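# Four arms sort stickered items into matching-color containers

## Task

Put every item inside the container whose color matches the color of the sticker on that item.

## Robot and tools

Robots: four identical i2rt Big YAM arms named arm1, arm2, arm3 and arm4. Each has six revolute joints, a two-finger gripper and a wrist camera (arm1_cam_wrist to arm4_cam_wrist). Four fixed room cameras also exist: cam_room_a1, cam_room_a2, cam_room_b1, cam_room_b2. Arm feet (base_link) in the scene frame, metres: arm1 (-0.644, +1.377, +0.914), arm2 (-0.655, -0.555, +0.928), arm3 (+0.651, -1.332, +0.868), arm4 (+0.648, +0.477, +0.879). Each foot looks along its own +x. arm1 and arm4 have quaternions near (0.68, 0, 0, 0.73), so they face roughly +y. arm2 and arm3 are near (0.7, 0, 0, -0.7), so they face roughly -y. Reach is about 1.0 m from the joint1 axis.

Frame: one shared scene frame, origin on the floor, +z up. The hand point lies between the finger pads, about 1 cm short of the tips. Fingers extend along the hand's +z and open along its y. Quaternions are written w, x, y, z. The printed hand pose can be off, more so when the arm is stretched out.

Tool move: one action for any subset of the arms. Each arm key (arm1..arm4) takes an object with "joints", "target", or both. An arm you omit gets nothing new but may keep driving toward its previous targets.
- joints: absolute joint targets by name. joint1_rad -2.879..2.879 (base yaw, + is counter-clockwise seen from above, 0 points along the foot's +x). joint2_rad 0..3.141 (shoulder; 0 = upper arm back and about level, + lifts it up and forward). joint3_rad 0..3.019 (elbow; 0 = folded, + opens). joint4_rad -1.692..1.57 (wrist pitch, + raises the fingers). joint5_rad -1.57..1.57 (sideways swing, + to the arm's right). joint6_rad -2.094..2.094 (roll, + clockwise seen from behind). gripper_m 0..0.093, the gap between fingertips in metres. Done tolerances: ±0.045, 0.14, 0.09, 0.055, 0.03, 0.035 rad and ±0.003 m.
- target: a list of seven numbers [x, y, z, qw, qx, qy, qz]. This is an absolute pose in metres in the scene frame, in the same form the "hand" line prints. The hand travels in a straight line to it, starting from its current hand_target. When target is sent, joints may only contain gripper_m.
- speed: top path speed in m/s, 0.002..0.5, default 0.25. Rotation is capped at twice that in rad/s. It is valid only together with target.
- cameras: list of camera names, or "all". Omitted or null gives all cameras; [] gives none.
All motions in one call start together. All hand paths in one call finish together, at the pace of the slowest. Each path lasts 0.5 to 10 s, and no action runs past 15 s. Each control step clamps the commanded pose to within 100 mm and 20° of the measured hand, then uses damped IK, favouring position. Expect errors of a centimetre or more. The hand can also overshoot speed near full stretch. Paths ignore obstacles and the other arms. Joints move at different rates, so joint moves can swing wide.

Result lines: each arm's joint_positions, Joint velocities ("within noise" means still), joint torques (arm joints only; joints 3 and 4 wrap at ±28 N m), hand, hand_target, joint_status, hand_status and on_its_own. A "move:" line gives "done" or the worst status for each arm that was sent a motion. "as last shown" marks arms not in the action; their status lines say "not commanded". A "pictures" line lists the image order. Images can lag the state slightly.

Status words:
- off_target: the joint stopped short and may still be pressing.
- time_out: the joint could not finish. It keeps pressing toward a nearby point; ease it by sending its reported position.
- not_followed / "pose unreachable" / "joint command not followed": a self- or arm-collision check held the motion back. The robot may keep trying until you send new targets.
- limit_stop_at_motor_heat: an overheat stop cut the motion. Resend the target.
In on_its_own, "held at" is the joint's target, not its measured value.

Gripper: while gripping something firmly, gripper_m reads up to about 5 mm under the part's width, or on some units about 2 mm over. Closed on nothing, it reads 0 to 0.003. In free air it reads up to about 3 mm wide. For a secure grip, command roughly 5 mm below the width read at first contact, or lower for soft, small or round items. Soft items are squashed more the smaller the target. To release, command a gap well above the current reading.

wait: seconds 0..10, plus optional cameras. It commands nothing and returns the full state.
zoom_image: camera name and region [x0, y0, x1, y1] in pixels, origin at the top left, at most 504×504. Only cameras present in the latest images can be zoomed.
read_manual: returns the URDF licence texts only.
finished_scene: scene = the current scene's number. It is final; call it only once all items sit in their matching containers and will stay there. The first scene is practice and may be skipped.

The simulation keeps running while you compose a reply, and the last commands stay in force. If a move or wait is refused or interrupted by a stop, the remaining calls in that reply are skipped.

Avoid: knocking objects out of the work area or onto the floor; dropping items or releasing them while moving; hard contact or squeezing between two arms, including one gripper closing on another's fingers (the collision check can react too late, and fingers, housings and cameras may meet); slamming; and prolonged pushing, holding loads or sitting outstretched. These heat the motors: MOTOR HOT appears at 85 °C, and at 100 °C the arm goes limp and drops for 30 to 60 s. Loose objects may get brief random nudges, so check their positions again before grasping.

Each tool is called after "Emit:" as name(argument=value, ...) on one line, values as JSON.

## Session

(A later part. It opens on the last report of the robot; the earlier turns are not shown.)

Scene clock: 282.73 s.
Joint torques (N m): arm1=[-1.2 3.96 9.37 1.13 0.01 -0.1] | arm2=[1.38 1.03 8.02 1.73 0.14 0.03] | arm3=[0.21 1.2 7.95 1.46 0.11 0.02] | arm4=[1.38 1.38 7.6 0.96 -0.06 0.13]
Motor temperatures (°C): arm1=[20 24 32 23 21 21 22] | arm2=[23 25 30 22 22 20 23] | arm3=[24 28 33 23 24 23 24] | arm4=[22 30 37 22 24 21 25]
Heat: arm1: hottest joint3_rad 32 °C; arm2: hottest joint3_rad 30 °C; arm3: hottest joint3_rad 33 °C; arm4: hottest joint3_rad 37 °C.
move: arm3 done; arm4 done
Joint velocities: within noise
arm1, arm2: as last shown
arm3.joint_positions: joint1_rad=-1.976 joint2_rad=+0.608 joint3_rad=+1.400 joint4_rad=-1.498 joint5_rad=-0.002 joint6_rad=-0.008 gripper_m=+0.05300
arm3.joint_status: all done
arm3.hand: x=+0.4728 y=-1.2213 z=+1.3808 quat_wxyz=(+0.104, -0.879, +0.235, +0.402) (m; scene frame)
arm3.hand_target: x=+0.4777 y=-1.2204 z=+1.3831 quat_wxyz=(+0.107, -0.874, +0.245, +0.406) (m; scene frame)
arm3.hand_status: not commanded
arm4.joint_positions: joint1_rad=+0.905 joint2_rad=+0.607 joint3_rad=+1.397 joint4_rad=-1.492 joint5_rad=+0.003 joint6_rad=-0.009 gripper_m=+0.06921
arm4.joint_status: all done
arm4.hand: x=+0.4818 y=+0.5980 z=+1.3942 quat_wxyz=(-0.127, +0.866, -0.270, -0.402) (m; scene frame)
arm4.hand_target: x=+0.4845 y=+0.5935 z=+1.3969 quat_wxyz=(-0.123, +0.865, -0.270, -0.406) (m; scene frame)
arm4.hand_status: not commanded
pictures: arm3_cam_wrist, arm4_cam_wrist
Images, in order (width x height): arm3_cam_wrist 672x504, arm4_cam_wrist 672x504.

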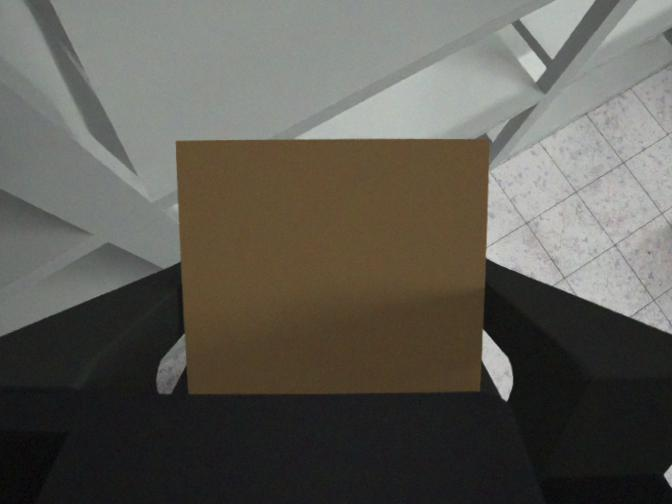

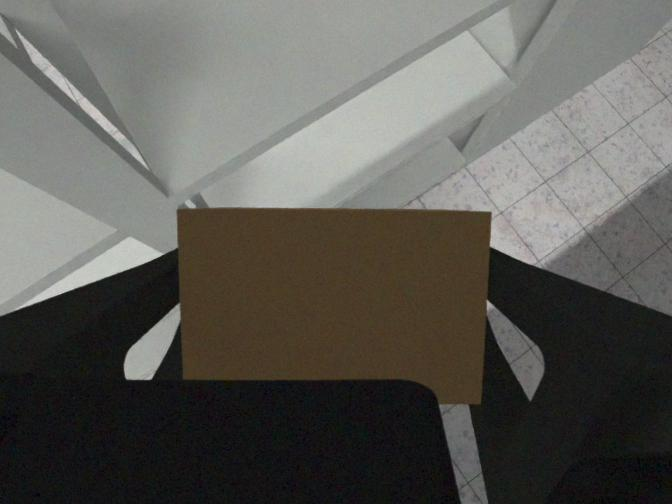

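Emit:
move(arm3={"joints": {"joint1_rad": 1.0}}, arm4={"joints": {"joint1_rad": -1.133}}, cameras=[])

Emit:
move(arm3={"target": [1.154, -1.747, 0.90, 0.2673, 0.3240, 0.9024, -0.0960], "speed": 0.3}, arm4={"target": [1.108, 0.725, 0.90, 0.2835, -0.2338, 0.9273, 0.0715], "speed": 0.3}, cameras=["arm3_cam_wrist", "arm4_cam_wrist"])

Scene clock: 293.13 s.
Joint torques (N m): arm1=[-1.55 3.08 9.26 1.33 0.04 -0.05] | arm2=[1.44 1.03 7.98 1.7 0.13 0.04] | arm3=[2.2 1.55 7.84 1.47 0.1 0.01] | arm4=[0.73 1.61 7.56 0.88 0.05 0.14]
Motor temperatures (°C): arm1=[20 24 32 23 21 21 22] | arm2=[23 24 30 22 22 20 23] | arm3=[24 27 32 23 24 23 24] | arm4=[22 28 36 22 24 21 26]
Heat: arm1: hottest joint3_rad 32 °C; arm2: hottest joint3_rad 30 °C; arm3: hottest joint3_rad 32 °C; arm4: hottest joint3_rad 36 °C.
move: arm3 done; arm4 done
Joint velocities: within noise
arm1: as last shown
arm2.joint_positions: joint1_rad=+0.922 joint2_rad=+0.604 joint3_rad=+1.414 joint4_rad=-1.486 joint5_rad=+0.004 joint6_rad=+0.008 gripper_m=+0.08794
arm2.joint_status: not commanded
arm2.hand: x=-0.4810 y=-0.6612 z=+1.4526 quat_wxyz=(-0.418, -0.242, -0.868, +0.112) (m; scene frame)
arm2.hand_target: x=-0.4824 y=-0.6589 z=+1.4455 quat_wxyz=(-0.409, -0.238, -0.874, +0.110) (m; scene frame)
arm2.hand_status: not commanded
arm3.joint_positions: joint1_rad=+0.989 joint2_rad=+0.608 joint3_rad=+1.400 joint4_rad=-1.498 joint5_rad=-0.001 joint6_rad=-0.006 gripper_m=+0.05301
arm3.joint_status: all done
arm3.hand: x=+0.8069 y=-1.4574 z=+1.3844 quat_wxyz=(-0.396, -0.307, -0.852, +0.151) (m; scene frame)
arm3.hand_target: x=+0.8053 y=-1.4534 z=+1.3867 quat_wxyz=(-0.401, -0.304, -0.851, +0.149) (m; scene frame)
arm3.hand_status: not commanded
arm4.joint_positions: joint1_rad=-1.129 joint2_rad=+0.607 joint3_rad=+1.397 joint4_rad=-1.492 joint5_rad=+0.001 joint6_rad=-0.009 gripper_m=+0.06920
arm4.joint_status: all done
arm4.hand: x=+0.8318 y=+0.5770 z=+1.3926 quat_wxyz=(-0.406, +0.228, -0.879, -0.101) (m; scene frame)
arm4.hand_target: x=+0.8279 y=+0.5742 z=+1.3953 quat_wxyz=(-0.408, +0.222, -0.880, -0.102) (m; scene frame)
arm4.hand_status: not commanded
pictures: none
No camera images: "cameras" was empty.

Scene clock: 296.10 s.
Joint torques (N m): arm1=[-0.73 4.07 9.42 1.28 0.05 -0.01] | arm2=[1.38 0.91 8.02 1.74 0.14 0.03] | arm3=[1.73 -20.54 11.44 1.44 -0.08 0.02] | arm4=[0.85 -14.15 9.17 1.47 0.06 0.12]
Motor temperatures (°C): arm1=[20 24 32 23 21 21 22] | arm2=[23 24 30 22 22 20 23] | arm3=[24 27 32 23 24 23 24] | arm4=[22 28 36 22 24 21 26]
Heat: arm1: hottest joint3_rad 32 °C; arm2: hottest joint3_rad 30 °C; arm3: hottest joint3_rad 32 °C; arm4: hottest joint3_rad 36 °C.
move: arm3 off_target; arm4 off_target
Joint velocities: within noise
arm1.joint_positions: joint1_rad=-0.007 joint2_rad=+0.605 joint3_rad=+1.397 joint4_rad=-1.491 joint5_rad=-0.011 joint6_rad=+0.003 gripper_m=+0.09099
arm1.joint_status: not commanded
arm1.hand: x=-0.6498 y=+1.5810 z=+1.4301 quat_wxyz=(-0.281, +0.658, -0.622, -0.317) (m; scene frame)
arm1.hand_target: x=-0.6508 y=+1.5768 z=+1.4321 quat_wxyz=(-0.282, +0.662, -0.617, -0.318) (m; scene frame)
arm1.hand_status: not commanded
arm2: as last shown
arm3.joint_positions: joint1_rad=+0.989 joint2_rad=+1.925 joint3_rad=+1.224 joint4_rad=-0.371 joint5_rad=-0.008 joint6_rad=-0.005 gripper_m=+0.05301
arm3.joint_status: not commanded
arm3.hand: x=+1.1295 y=-1.7356 z=+0.8733 quat_wxyz=(-0.235, -0.329, -0.910, +0.088) (m; scene frame)
arm3.hand_target: x=+1.1527 y=-1.7458 z=+0.9007 quat_wxyz=(-0.267, -0.324, -0.902, +0.096) (m; scene frame)
arm3.hand_status: off_target (0.038 m and 3.9 deg from the pose sent, 0.663 m and 17.1 deg at the start)
arm4.joint_positions: joint1_rad=-1.129 joint2_rad=+1.644 joint3_rad=+0.799 joint4_rad=-0.185 joint5_rad=+0.001 joint6_rad=-0.009 gripper_m=+0.06920
arm4.joint_status: not commanded
arm4.hand: x=+1.0851 y=+0.7143 z=+0.8828 quat_wxyz=(-0.257, +0.242, -0.934, -0.063) (m; scene frame)
arm4.hand_target: x=+1.1069 y=+0.7242 z=+0.9007 quat_wxyz=(-0.283, +0.234, -0.927, -0.071) (m; scene frame)
arm4.hand_status: off_target (0.031 m and 3.4 deg from the pose sent, 0.584 m and 15.4 deg at the start)
pictures: arm3_cam_wrist, arm4_cam_wrist
Images, in order (width x height): arm3_cam_wrist 672x504, arm4_cam_wrist 672x504.

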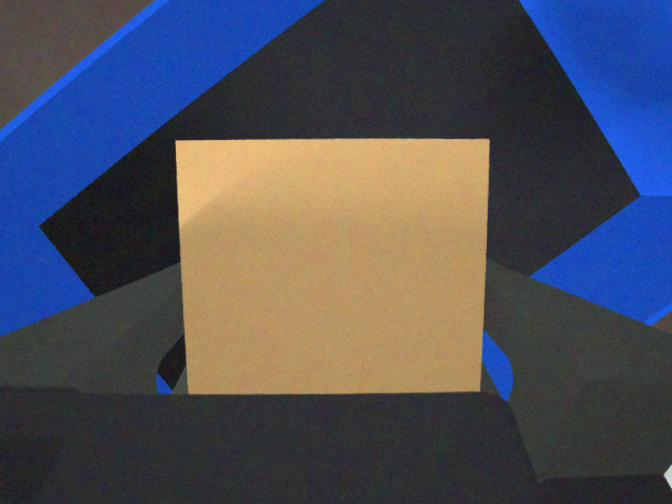

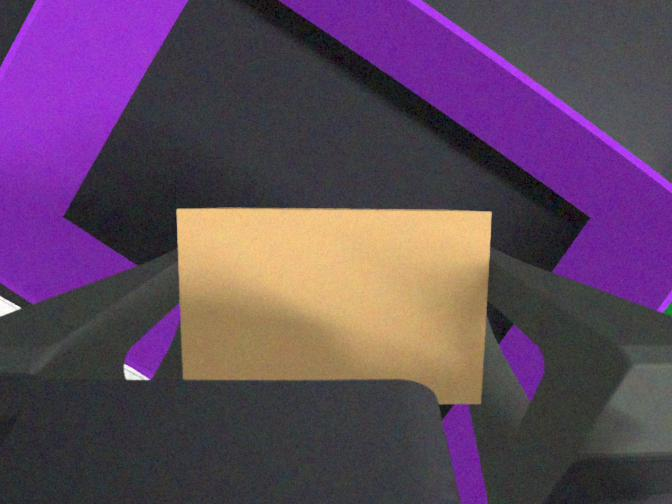

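Emit:
move(arm3={"target": [1.154, -1.751, 0.78, 0.2673, 0.3240, 0.9024, -0.0960], "speed": 0.15}, arm4={"target": [1.109, 0.730, 0.775, 0.2835, -0.2338, 0.9273, 0.0715], "speed": 0.15}, cameras=["arm3_cam_wrist", "arm4_cam_wrist"])

Scene clock: 321.17 s.
Joint torques (N m): arm1=[-1.26 3.9 9.29 1.37 0.08 -0.07] | arm2=[1.38 0.91 8.01 1.73 0.13 0.03] | arm3=[1.49 -20.54 7.91 1.74 -0.07 0] | arm4=[0.97 -15.74 5.44 1.51 0.21 0.17]
Motor temperatures (°C): arm1=[20 24 32 23 21 21 22] | arm2=[23 24 30 22 22 20 23] | arm3=[24 28 33 23 24 23 24] | arm4=[21 26 36 22 24 21 26]
Heat: arm1: hottest joint3_rad 32 °C; arm2: hottest joint3_rad 30 °C; arm3: hottest joint3_rad 33 °C; arm4: hottest joint3_rad 36 °C.
move: arm3 off_target; arm4 off_target
Joint velocities: arm1=[within noise] | arm2=[-0.015 -0.044 -0.002 0.007 -0.007 0.007 -0.002] | arm3=[within noise] | arm4=[within noise]
arm1, arm2: as last shown
arm3.joint_positions: joint1_rad=+0.989 joint2_rad=+2.138 joint3_rad=+1.224 joint4_rad=-0.124 joint5_rad=-0.009 joint6_rad=-0.004 gripper_m=+0.05301
arm3.joint_status: not commanded
arm3.hand: x=+1.1407 y=-1.7460 z=+0.7725 quat_wxyz=(-0.251, -0.327, -0.906, +0.093) (m; scene frame)
arm3.hand_target: x=+1.1537 y=-1.7507 z=+0.7803 quat_wxyz=(-0.267, -0.324, -0.902, +0.096) (m; scene frame)
arm3.hand_status: off_target (0.016 m and 2.0 deg from the pose sent, 0.098 m and 3.9 deg at the start)
arm4.joint_positions: joint1_rad=-1.129 joint2_rad=+1.968 joint3_rad=+0.799 joint4_rad=+0.165 joint5_rad=+0.001 joint6_rad=-0.005 gripper_m=+0.06920
arm4.joint_status: not commanded
arm4.hand: x=+1.0978 y=+0.7211 z=+0.7707 quat_wxyz=(-0.269, +0.239, -0.931, -0.067) (m; scene frame)
arm4.hand_target: x=+1.1087 y=+0.7298 z=+0.7753 quat_wxyz=(-0.283, +0.234, -0.927, -0.072) (m; scene frame)
arm4.hand_status: off_target (0.015 m and 1.9 deg from the pose sent, 0.112 m and 3.4 deg at the start)
pictures: arm3_cam_wrist, arm4_cam_wrist
Images, in order (width x height): arm3_cam_wrist 672x504, arm4_cam_wrist 672x504.

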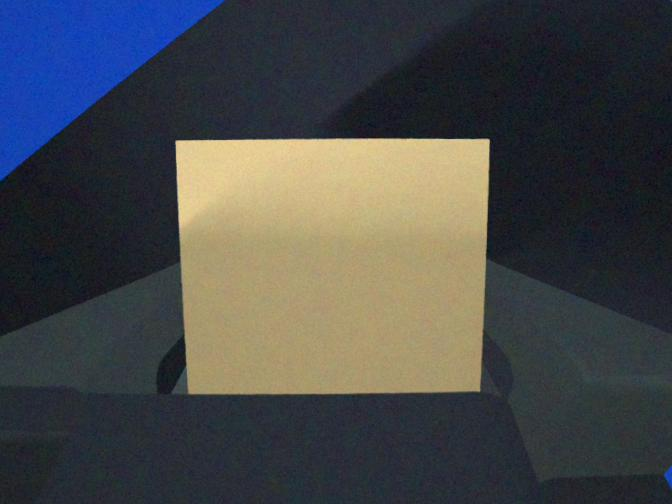

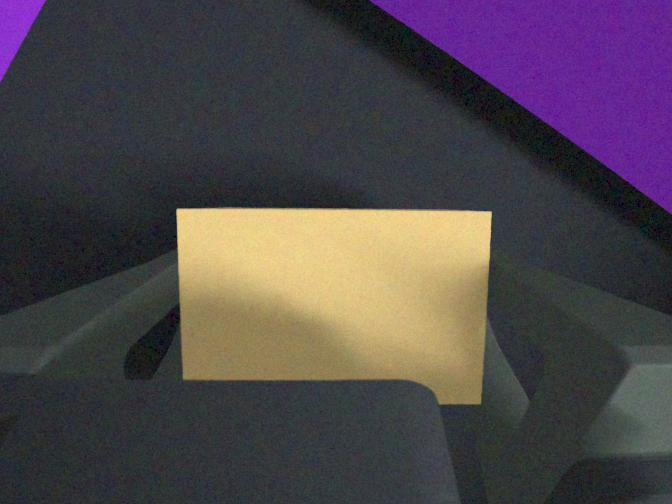

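Emit:
move(arm3={"target": [1.154, -1.751, 0.755, 0.2673, 0.3240, 0.9024, -0.0960], "speed": 0.04}, arm4={"target": [1.105, 0.728, 0.742, 0.2835, -0.2338, 0.9273, 0.0715], "speed": 0.04}, cameras=[])

Emit:
move(arm3={"target": [1.154, -1.751, 0.743, 0.2673, 0.3240, 0.9024, -0.0960], "speed": 0.03}, arm4={"target": [1.105, 0.728, 0.730, 0.2835, -0.2338, 0.9273, 0.0715], "speed": 0.03}, cameras=["arm3_cam_wrist", "arm4_cam_wrist"])

Scene clock: 327.73 s.
Joint torques (N m): arm1=[-0.97 3.96 9.31 1.31 0.06 -0.01] | arm2=[1.38 0.97 7.99 1.73 0.13 0.04] | arm3=[1.67 -19.72 7.98 1.78 -0.07 -0.01] | arm4=[1.2 -15.09 4.9 1.5 0.21 0.18]
Motor temperatures (°C): arm1=[20 24 32 23 21 21 22] | arm2=[23 24 30 22 22 20 23] | arm3=[24 27 33 23 24 23 24] | arm4=[21 26 36 22 24 21 26]
Heat: arm1: hottest joint3_rad 32 °C; arm2: hottest joint3_rad 30 °C; arm3: hottest joint3_rad 33 °C; arm4: hottest joint3_rad 36 °C.
move: arm3 off_target; arm4 off_target
Joint velocities: within noise
arm1, arm2: as last shown
arm3.joint_positions: joint1_rad=+0.989 joint2_rad=+2.180 joint3_rad=+1.224 joint4_rad=-0.077 joint5_rad=-0.009 joint6_rad=-0.004 gripper_m=+0.05301
arm3.joint_status: not commanded
arm3.hand: x=+1.1407 y=-1.7463 z=+0.7530 quat_wxyz=(-0.254, -0.327, -0.905, +0.094) (m; scene frame)
arm3.hand_target: x=+1.1537 y=-1.7507 z=+0.7554 quat_wxyz=(-0.267, -0.324, -0.902, +0.096) (m; scene frame)
arm3.hand_status: off_target (0.014 m and 1.6 deg from the pose sent, 0.023 m and 2.0 deg at the start)
arm4.joint_positions: joint1_rad=-1.129 joint2_rad=+2.046 joint3_rad=+0.799 joint4_rad=+0.256 joint5_rad=+0.002 joint6_rad=-0.004 gripper_m=+0.06920
arm4.joint_status: not commanded
arm4.hand: x=+1.0970 y=+0.7206 z=+0.7444 quat_wxyz=(-0.275, +0.238, -0.929, -0.068) (m; scene frame)
arm4.hand_target: x=+1.1047 y=+0.7278 z=+0.7422 quat_wxyz=(-0.283, +0.234, -0.927, -0.071) (m; scene frame)
arm4.hand_status: off_target (0.011 m and 1.2 deg from the pose sent, 0.030 m and 1.9 deg at the start)
pictures: none
No camera images: "cameras" was empty.

Scene clock: 328.70 s.
Joint torques (N m): arm1=[-1.73 4.07 9.33 1.26 0.05 0] | arm2=[1.44 0.91 8.02 1.72 0.13 0.04] | arm3=[1.67 -18.67 8.18 1.8 -0.03 0] | arm4=[1.26 -13.51 5.08 1.65 0.21 0.16]
Motor temperatures (°C): arm1=[20 24 32 23 21 21 22] | arm2=[23 24 30 22 22 20 23] | arm3=[24 27 33 23 24 23 24] | arm4=[21 26 35 22 24 21 26]
Heat: arm1: hottest joint3_rad 32 °C; arm2: hottest joint3_rad 30 °C; arm3: hottest joint3_rad 33 °C; arm4: hottest joint3_rad 35 °C.
move: arm3 off_target; arm4 off_target
Joint velocities: within noise
arm1, arm2: as last shown
arm3.joint_positions: joint1_rad=+0.989 joint2_rad=+2.192 joint3_rad=+1.224 joint4_rad=-0.054 joint5_rad=-0.010 joint6_rad=-0.004 gripper_m=+0.05301
arm3.joint_status: not commanded
arm3.hand: x=+1.1421 y=-1.7474 z=+0.7483 quat_wxyz=(-0.259, -0.326, -0.904, +0.095) (m; scene frame)
arm3.hand_target: x=+1.1536 y=-1.7505 z=+0.7433 quat_wxyz=(-0.267, -0.324, -0.902, +0.096) (m; scene frame)
arm3.hand_status: off_target (0.014 m and 1.0 deg from the pose sent, 0.017 m and 1.6 deg at the start)
arm4.joint_positions: joint1_rad=-1.129 joint2_rad=+2.068 joint3_rad=+0.800 joint4_rad=+0.286 joint5_rad=+0.002 joint6_rad=-0.004 gripper_m=+0.06920
arm4.joint_status: not commanded
arm4.hand: x=+1.0978 y=+0.7210 z=+0.7380 quat_wxyz=(-0.279, +0.238, -0.928, -0.069) (m; scene frame)
arm4.hand_target: x=+1.1046 y=+0.7277 z=+0.7303 quat_wxyz=(-0.283, +0.234, -0.927, -0.071) (m; scene frame)
arm4.hand_status: off_target (0.013 m and 0.8 deg from the pose sent, 0.018 m and 1.2 deg at the start)
pictures: arm3_cam_wrist, arm4_cam_wrist
Images, in order (width x height): arm3_cam_wrist 672x504, arm4_cam_wrist 672x504.

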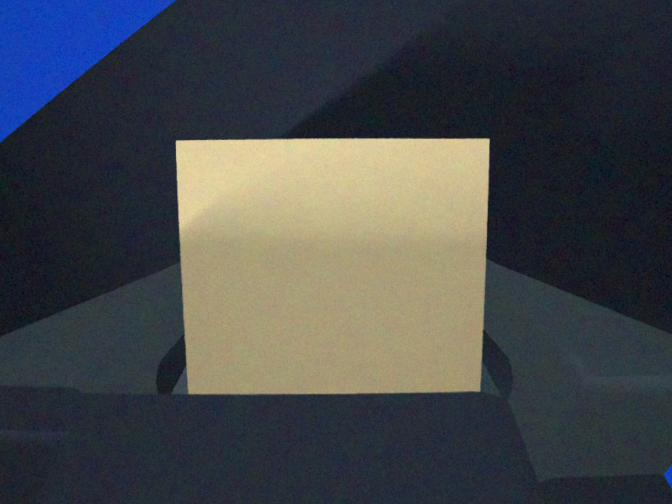

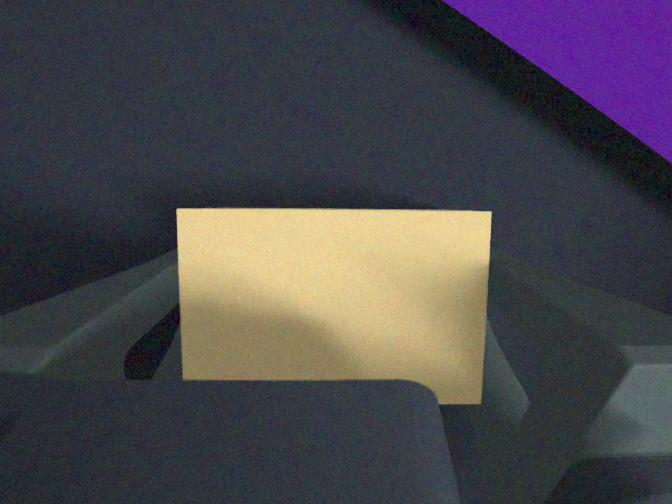

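Emit:
move(arm3={"target": [1.154, -1.751, 0.733, 0.2673, 0.3240, 0.9024, -0.0960], "speed": 0.03}, arm4={"target": [1.105, 0.728, 0.722, 0.2835, -0.2338, 0.9273, 0.0715], "speed": 0.03}, cameras=[])

Scene clock: 332.90 s.
Joint torques (N m): arm1=[-1.03 3.84 9.16 1.31 0.06 -0.09] | arm2=[1.38 0.91 7.99 1.74 0.14 0.04] | arm3=[1.67 -17.32 8.35 1.68 0.03 0] | arm4=[1.2 -12.45 5.38 1.54 0.23 0.14]
Motor temperatures (°C): arm1=[20 24 32 23 21 21 22] | arm2=[23 24 30 22 22 20 23] | arm3=[24 27 32 23 24 23 24] | arm4=[21 26 35 22 24 21 26]
Heat: arm1: hottest joint3_rad 32 °C; arm2: hottest joint3_rad 30 °C; arm3: hottest joint3_rad 32 °C; arm4: hottest joint3_rad 35 °C.
move: arm3 off_target; arm4 off_target
Joint velocities: within noise
arm1, arm2: as last shown
arm3.joint_positions: joint1_rad=+0.989 joint2_rad=+2.197 joint3_rad=+1.224 joint4_rad=-0.032 joint5_rad=-0.011 joint6_rad=-0.004 gripper_m=+0.05301
arm3.joint_status: not commanded
arm3.hand: x=+1.1448 y=-1.7493 z=+0.7481 quat_wxyz=(-0.267, -0.325, -0.902, +0.098) (m; scene frame)
arm3.hand_target: x=+1.1533 y=-1.7503 z=+0.7335 quat_wxyz=(-0.267, -0.324, -0.902, +0.096) (m; scene frame)
arm3.hand_status: off_target (0.018 m and 0.2 deg from the pose sent, 0.020 m and 1.0 deg at the start)
arm4.joint_positions: joint1_rad=-1.129 joint2_rad=+2.073 joint3_rad=+0.800 joint4_rad=+0.307 joint5_rad=+0.002 joint6_rad=-0.004 gripper_m=+0.06920
arm4.joint_status: not commanded
arm4.hand: x=+1.1002 y=+0.7223 z=+0.7381 quat_wxyz=(-0.286, +0.237, -0.926, -0.071) (m; scene frame)
arm4.hand_target: x=+1.1042 y=+0.7275 z=+0.7226 quat_wxyz=(-0.283, +0.234, -0.927, -0.071) (m; scene frame)
arm4.hand_status: off_target (0.018 m and 0.6 deg from the pose sent, 0.019 m and 0.8 deg at the start)
pictures: none
No camera images: "cameras" was empty.

Both stalled: in contact. Release.

Emit:
move(arm3={"joints": {"gripper_m": 0.09}}, arm4={"joints": {"gripper_m": 0.092}}, cameras=["arm3_cam_wrist", "arm4_cam_wrist"])

Scene clock: 335.83 s.
Joint torques (N m): arm1=[-0.97 4.13 9.25 1.18 0.04 -0.03] | arm2=[1.44 1.03 8.01 1.69 0.13 0.03] | arm3=[1.44 -18.08 8.03 1.39 -0.03 -0.03] | arm4=[1.14 -13.51 4.41 1.26 0.2 0.18]
Motor temperatures (°C): arm1=[20 24 32 23 21 21 22] | arm2=[23 24 30 22 22 20 23] | arm3=[24 27 32 23 24 23 24] | arm4=[21 26 34 22 24 21 26]
Heat: arm1: hottest joint3_rad 32 °C; arm2: hottest joint3_rad 30 °C; arm3: hottest joint3_rad 32 °C; arm4: hottest joint3_rad 34 °C.
move: arm3 done; arm4 done
Joint velocities: within noise
arm1, arm2: as last shown
arm3.joint_positions: joint1_rad=+0.989 joint2_rad=+2.203 joint3_rad=+1.228 joint4_rad=-0.025 joint5_rad=-0.010 joint6_rad=-0.001 gripper_m=+0.08996
arm3.joint_status: all done
arm3.hand: x=+1.1461 y=-1.7509 z=+0.7465 quat_wxyz=(-0.269, -0.326, -0.901, +0.099) (m; scene frame)
arm3.hand_target: x=+1.1533 y=-1.7503 z=+0.7333 quat_wxyz=(-0.267, -0.324, -0.902, +0.096) (m; scene frame)
arm3.hand_status: not commanded
arm4.joint_positions: joint1_rad=-1.126 joint2_rad=+2.084 joint3_rad=+0.812 joint4_rad=+0.313 joint5_rad=+0.002 joint6_rad=-0.004 gripper_m=+0.09191
arm4.joint_status: all done
arm4.hand: x=+1.1044 y=+0.7263 z=+0.7368 quat_wxyz=(-0.290, +0.238, -0.924, -0.072) (m; scene frame)
arm4.hand_target: x=+1.1041 y=+0.7275 z=+0.7225 quat_wxyz=(-0.283, +0.234, -0.927, -0.071) (m; scene frame)
arm4.hand_status: not commanded
pictures: arm3_cam_wrist, arm4_cam_wrist
Images, in order (width x height): arm3_cam_wrist 672x504, arm4_cam_wrist 672x504.

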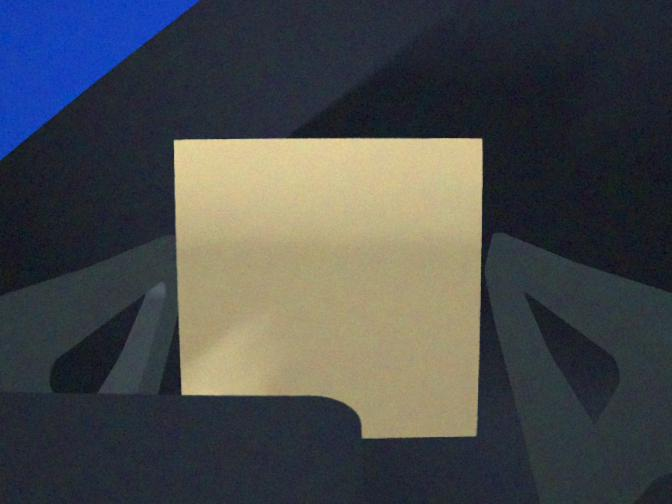

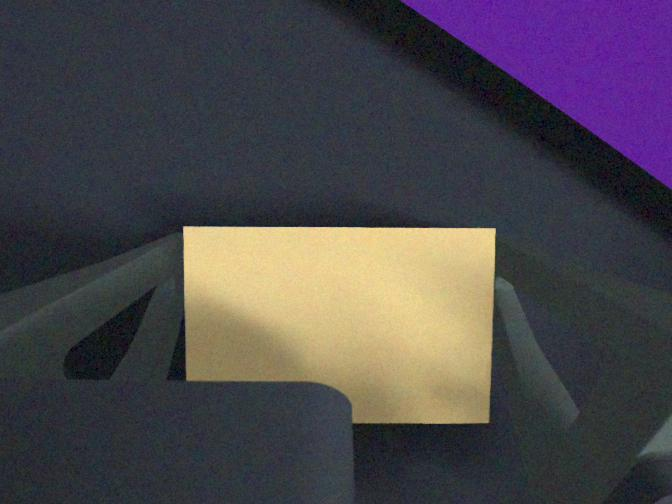

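Emit:
move(arm3={"target": [1.146, -1.748, 0.94, 0.2673, 0.3240, 0.9024, -0.0960], "speed": 0.2}, arm4={"target": [1.100, 0.724, 0.94, 0.2835, -0.2338, 0.9273, 0.0715], "speed": 0.2}, cameras=["arm3_cam_wrist", "arm4_cam_wrist"])

Scene clock: 341.97 s.
Joint torques (N m): arm1=[-0.91 3.96 9.11 1.31 0.05 -0.06] | arm2=[1.49 0.97 8.01 1.73 0.14 0.03] | arm3=[1.08 -19.43 11.56 0.7 -0.08 -0.11] | arm4=[0.67 -13.51 9.44 0.62 0.13 0.12]
Motor temperatures (°C): arm1=[20 24 32 23 21 21 22] | arm2=[23 24 30 22 22 20 23] | arm3=[24 27 32 23 24 23 24] | arm4=[21 26 34 22 24 21 26]
Heat: arm1: hottest joint3_rad 32 °C; arm2: hottest joint3_rad 30 °C; arm3: hottest joint3_rad 32 °C; arm4: hottest joint3_rad 34 °C.
move: arm3 off_target; arm4 off_target
Joint velocities: within noise
arm1, arm2: as last shown
arm3.joint_positions: joint1_rad=+0.989 joint2_rad=+1.851 joint3_rad=+1.248 joint4_rad=-0.439 joint5_rad=-0.013 joint6_rad=-0.001 gripper_m=+0.08996
arm3.joint_status: not commanded
arm3.hand: x=+1.1334 y=-1.7371 z=+0.9207 quat_wxyz=(-0.251, -0.328, -0.906, +0.090) (m; scene frame)
arm3.hand_target: x=+1.1454 y=-1.7474 z=+0.9405 quat_wxyz=(-0.268, -0.324, -0.902, +0.096) (m; scene frame)
arm3.hand_status: off_target (0.026 m and 2.1 deg from the pose sent, 0.193 m and 0.5 deg at the start)
arm4.joint_positions: joint1_rad=-1.126 joint2_rad=+1.549 joint3_rad=+0.821 joint4_rad=-0.268 joint5_rad=+0.002 joint6_rad=-0.004 gripper_m=+0.09191
arm4.joint_status: not commanded
arm4.hand: x=+1.0872 y=+0.7170 z=+0.9261 quat_wxyz=(-0.272, +0.240, -0.929, -0.068) (m; scene frame)
arm4.hand_target: x=+1.0995 y=+0.7237 z=+0.9401 quat_wxyz=(-0.284, +0.234, -0.927, -0.072) (m; scene frame)
arm4.hand_status: off_target (0.020 m and 1.6 deg from the pose sent, 0.203 m and 0.9 deg at the start)
pictures: arm3_cam_wrist, arm4_cam_wrist
Images, in order (width x height): arm3_cam_wrist 672x504, arm4_cam_wrist 672x504.

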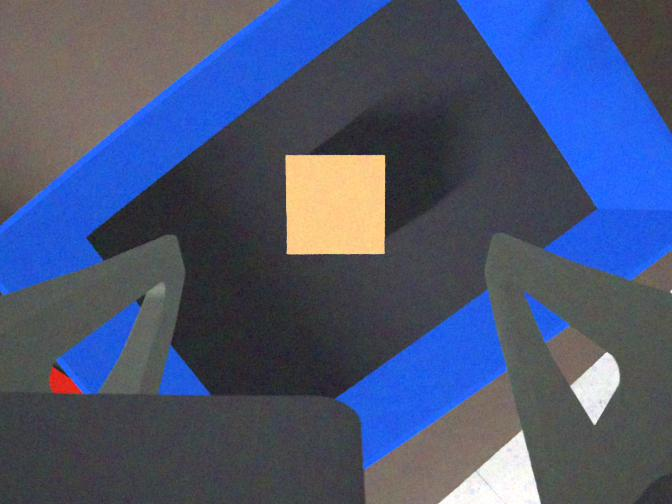

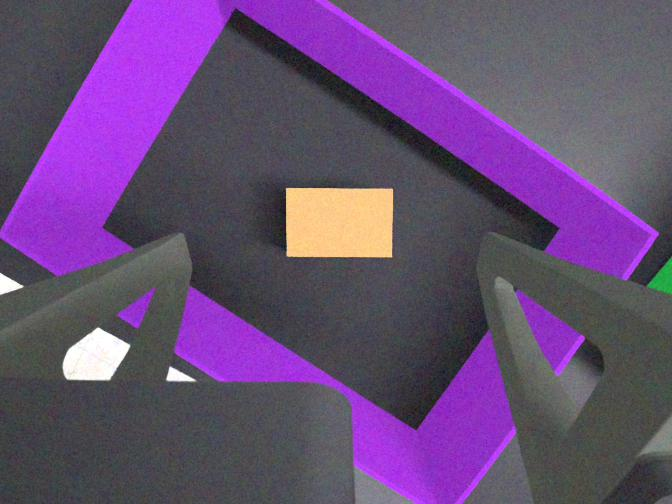

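Both items are in their bins and at rest.

Emit:
finished_scene(scene=3)

The scene is finished: the task was done.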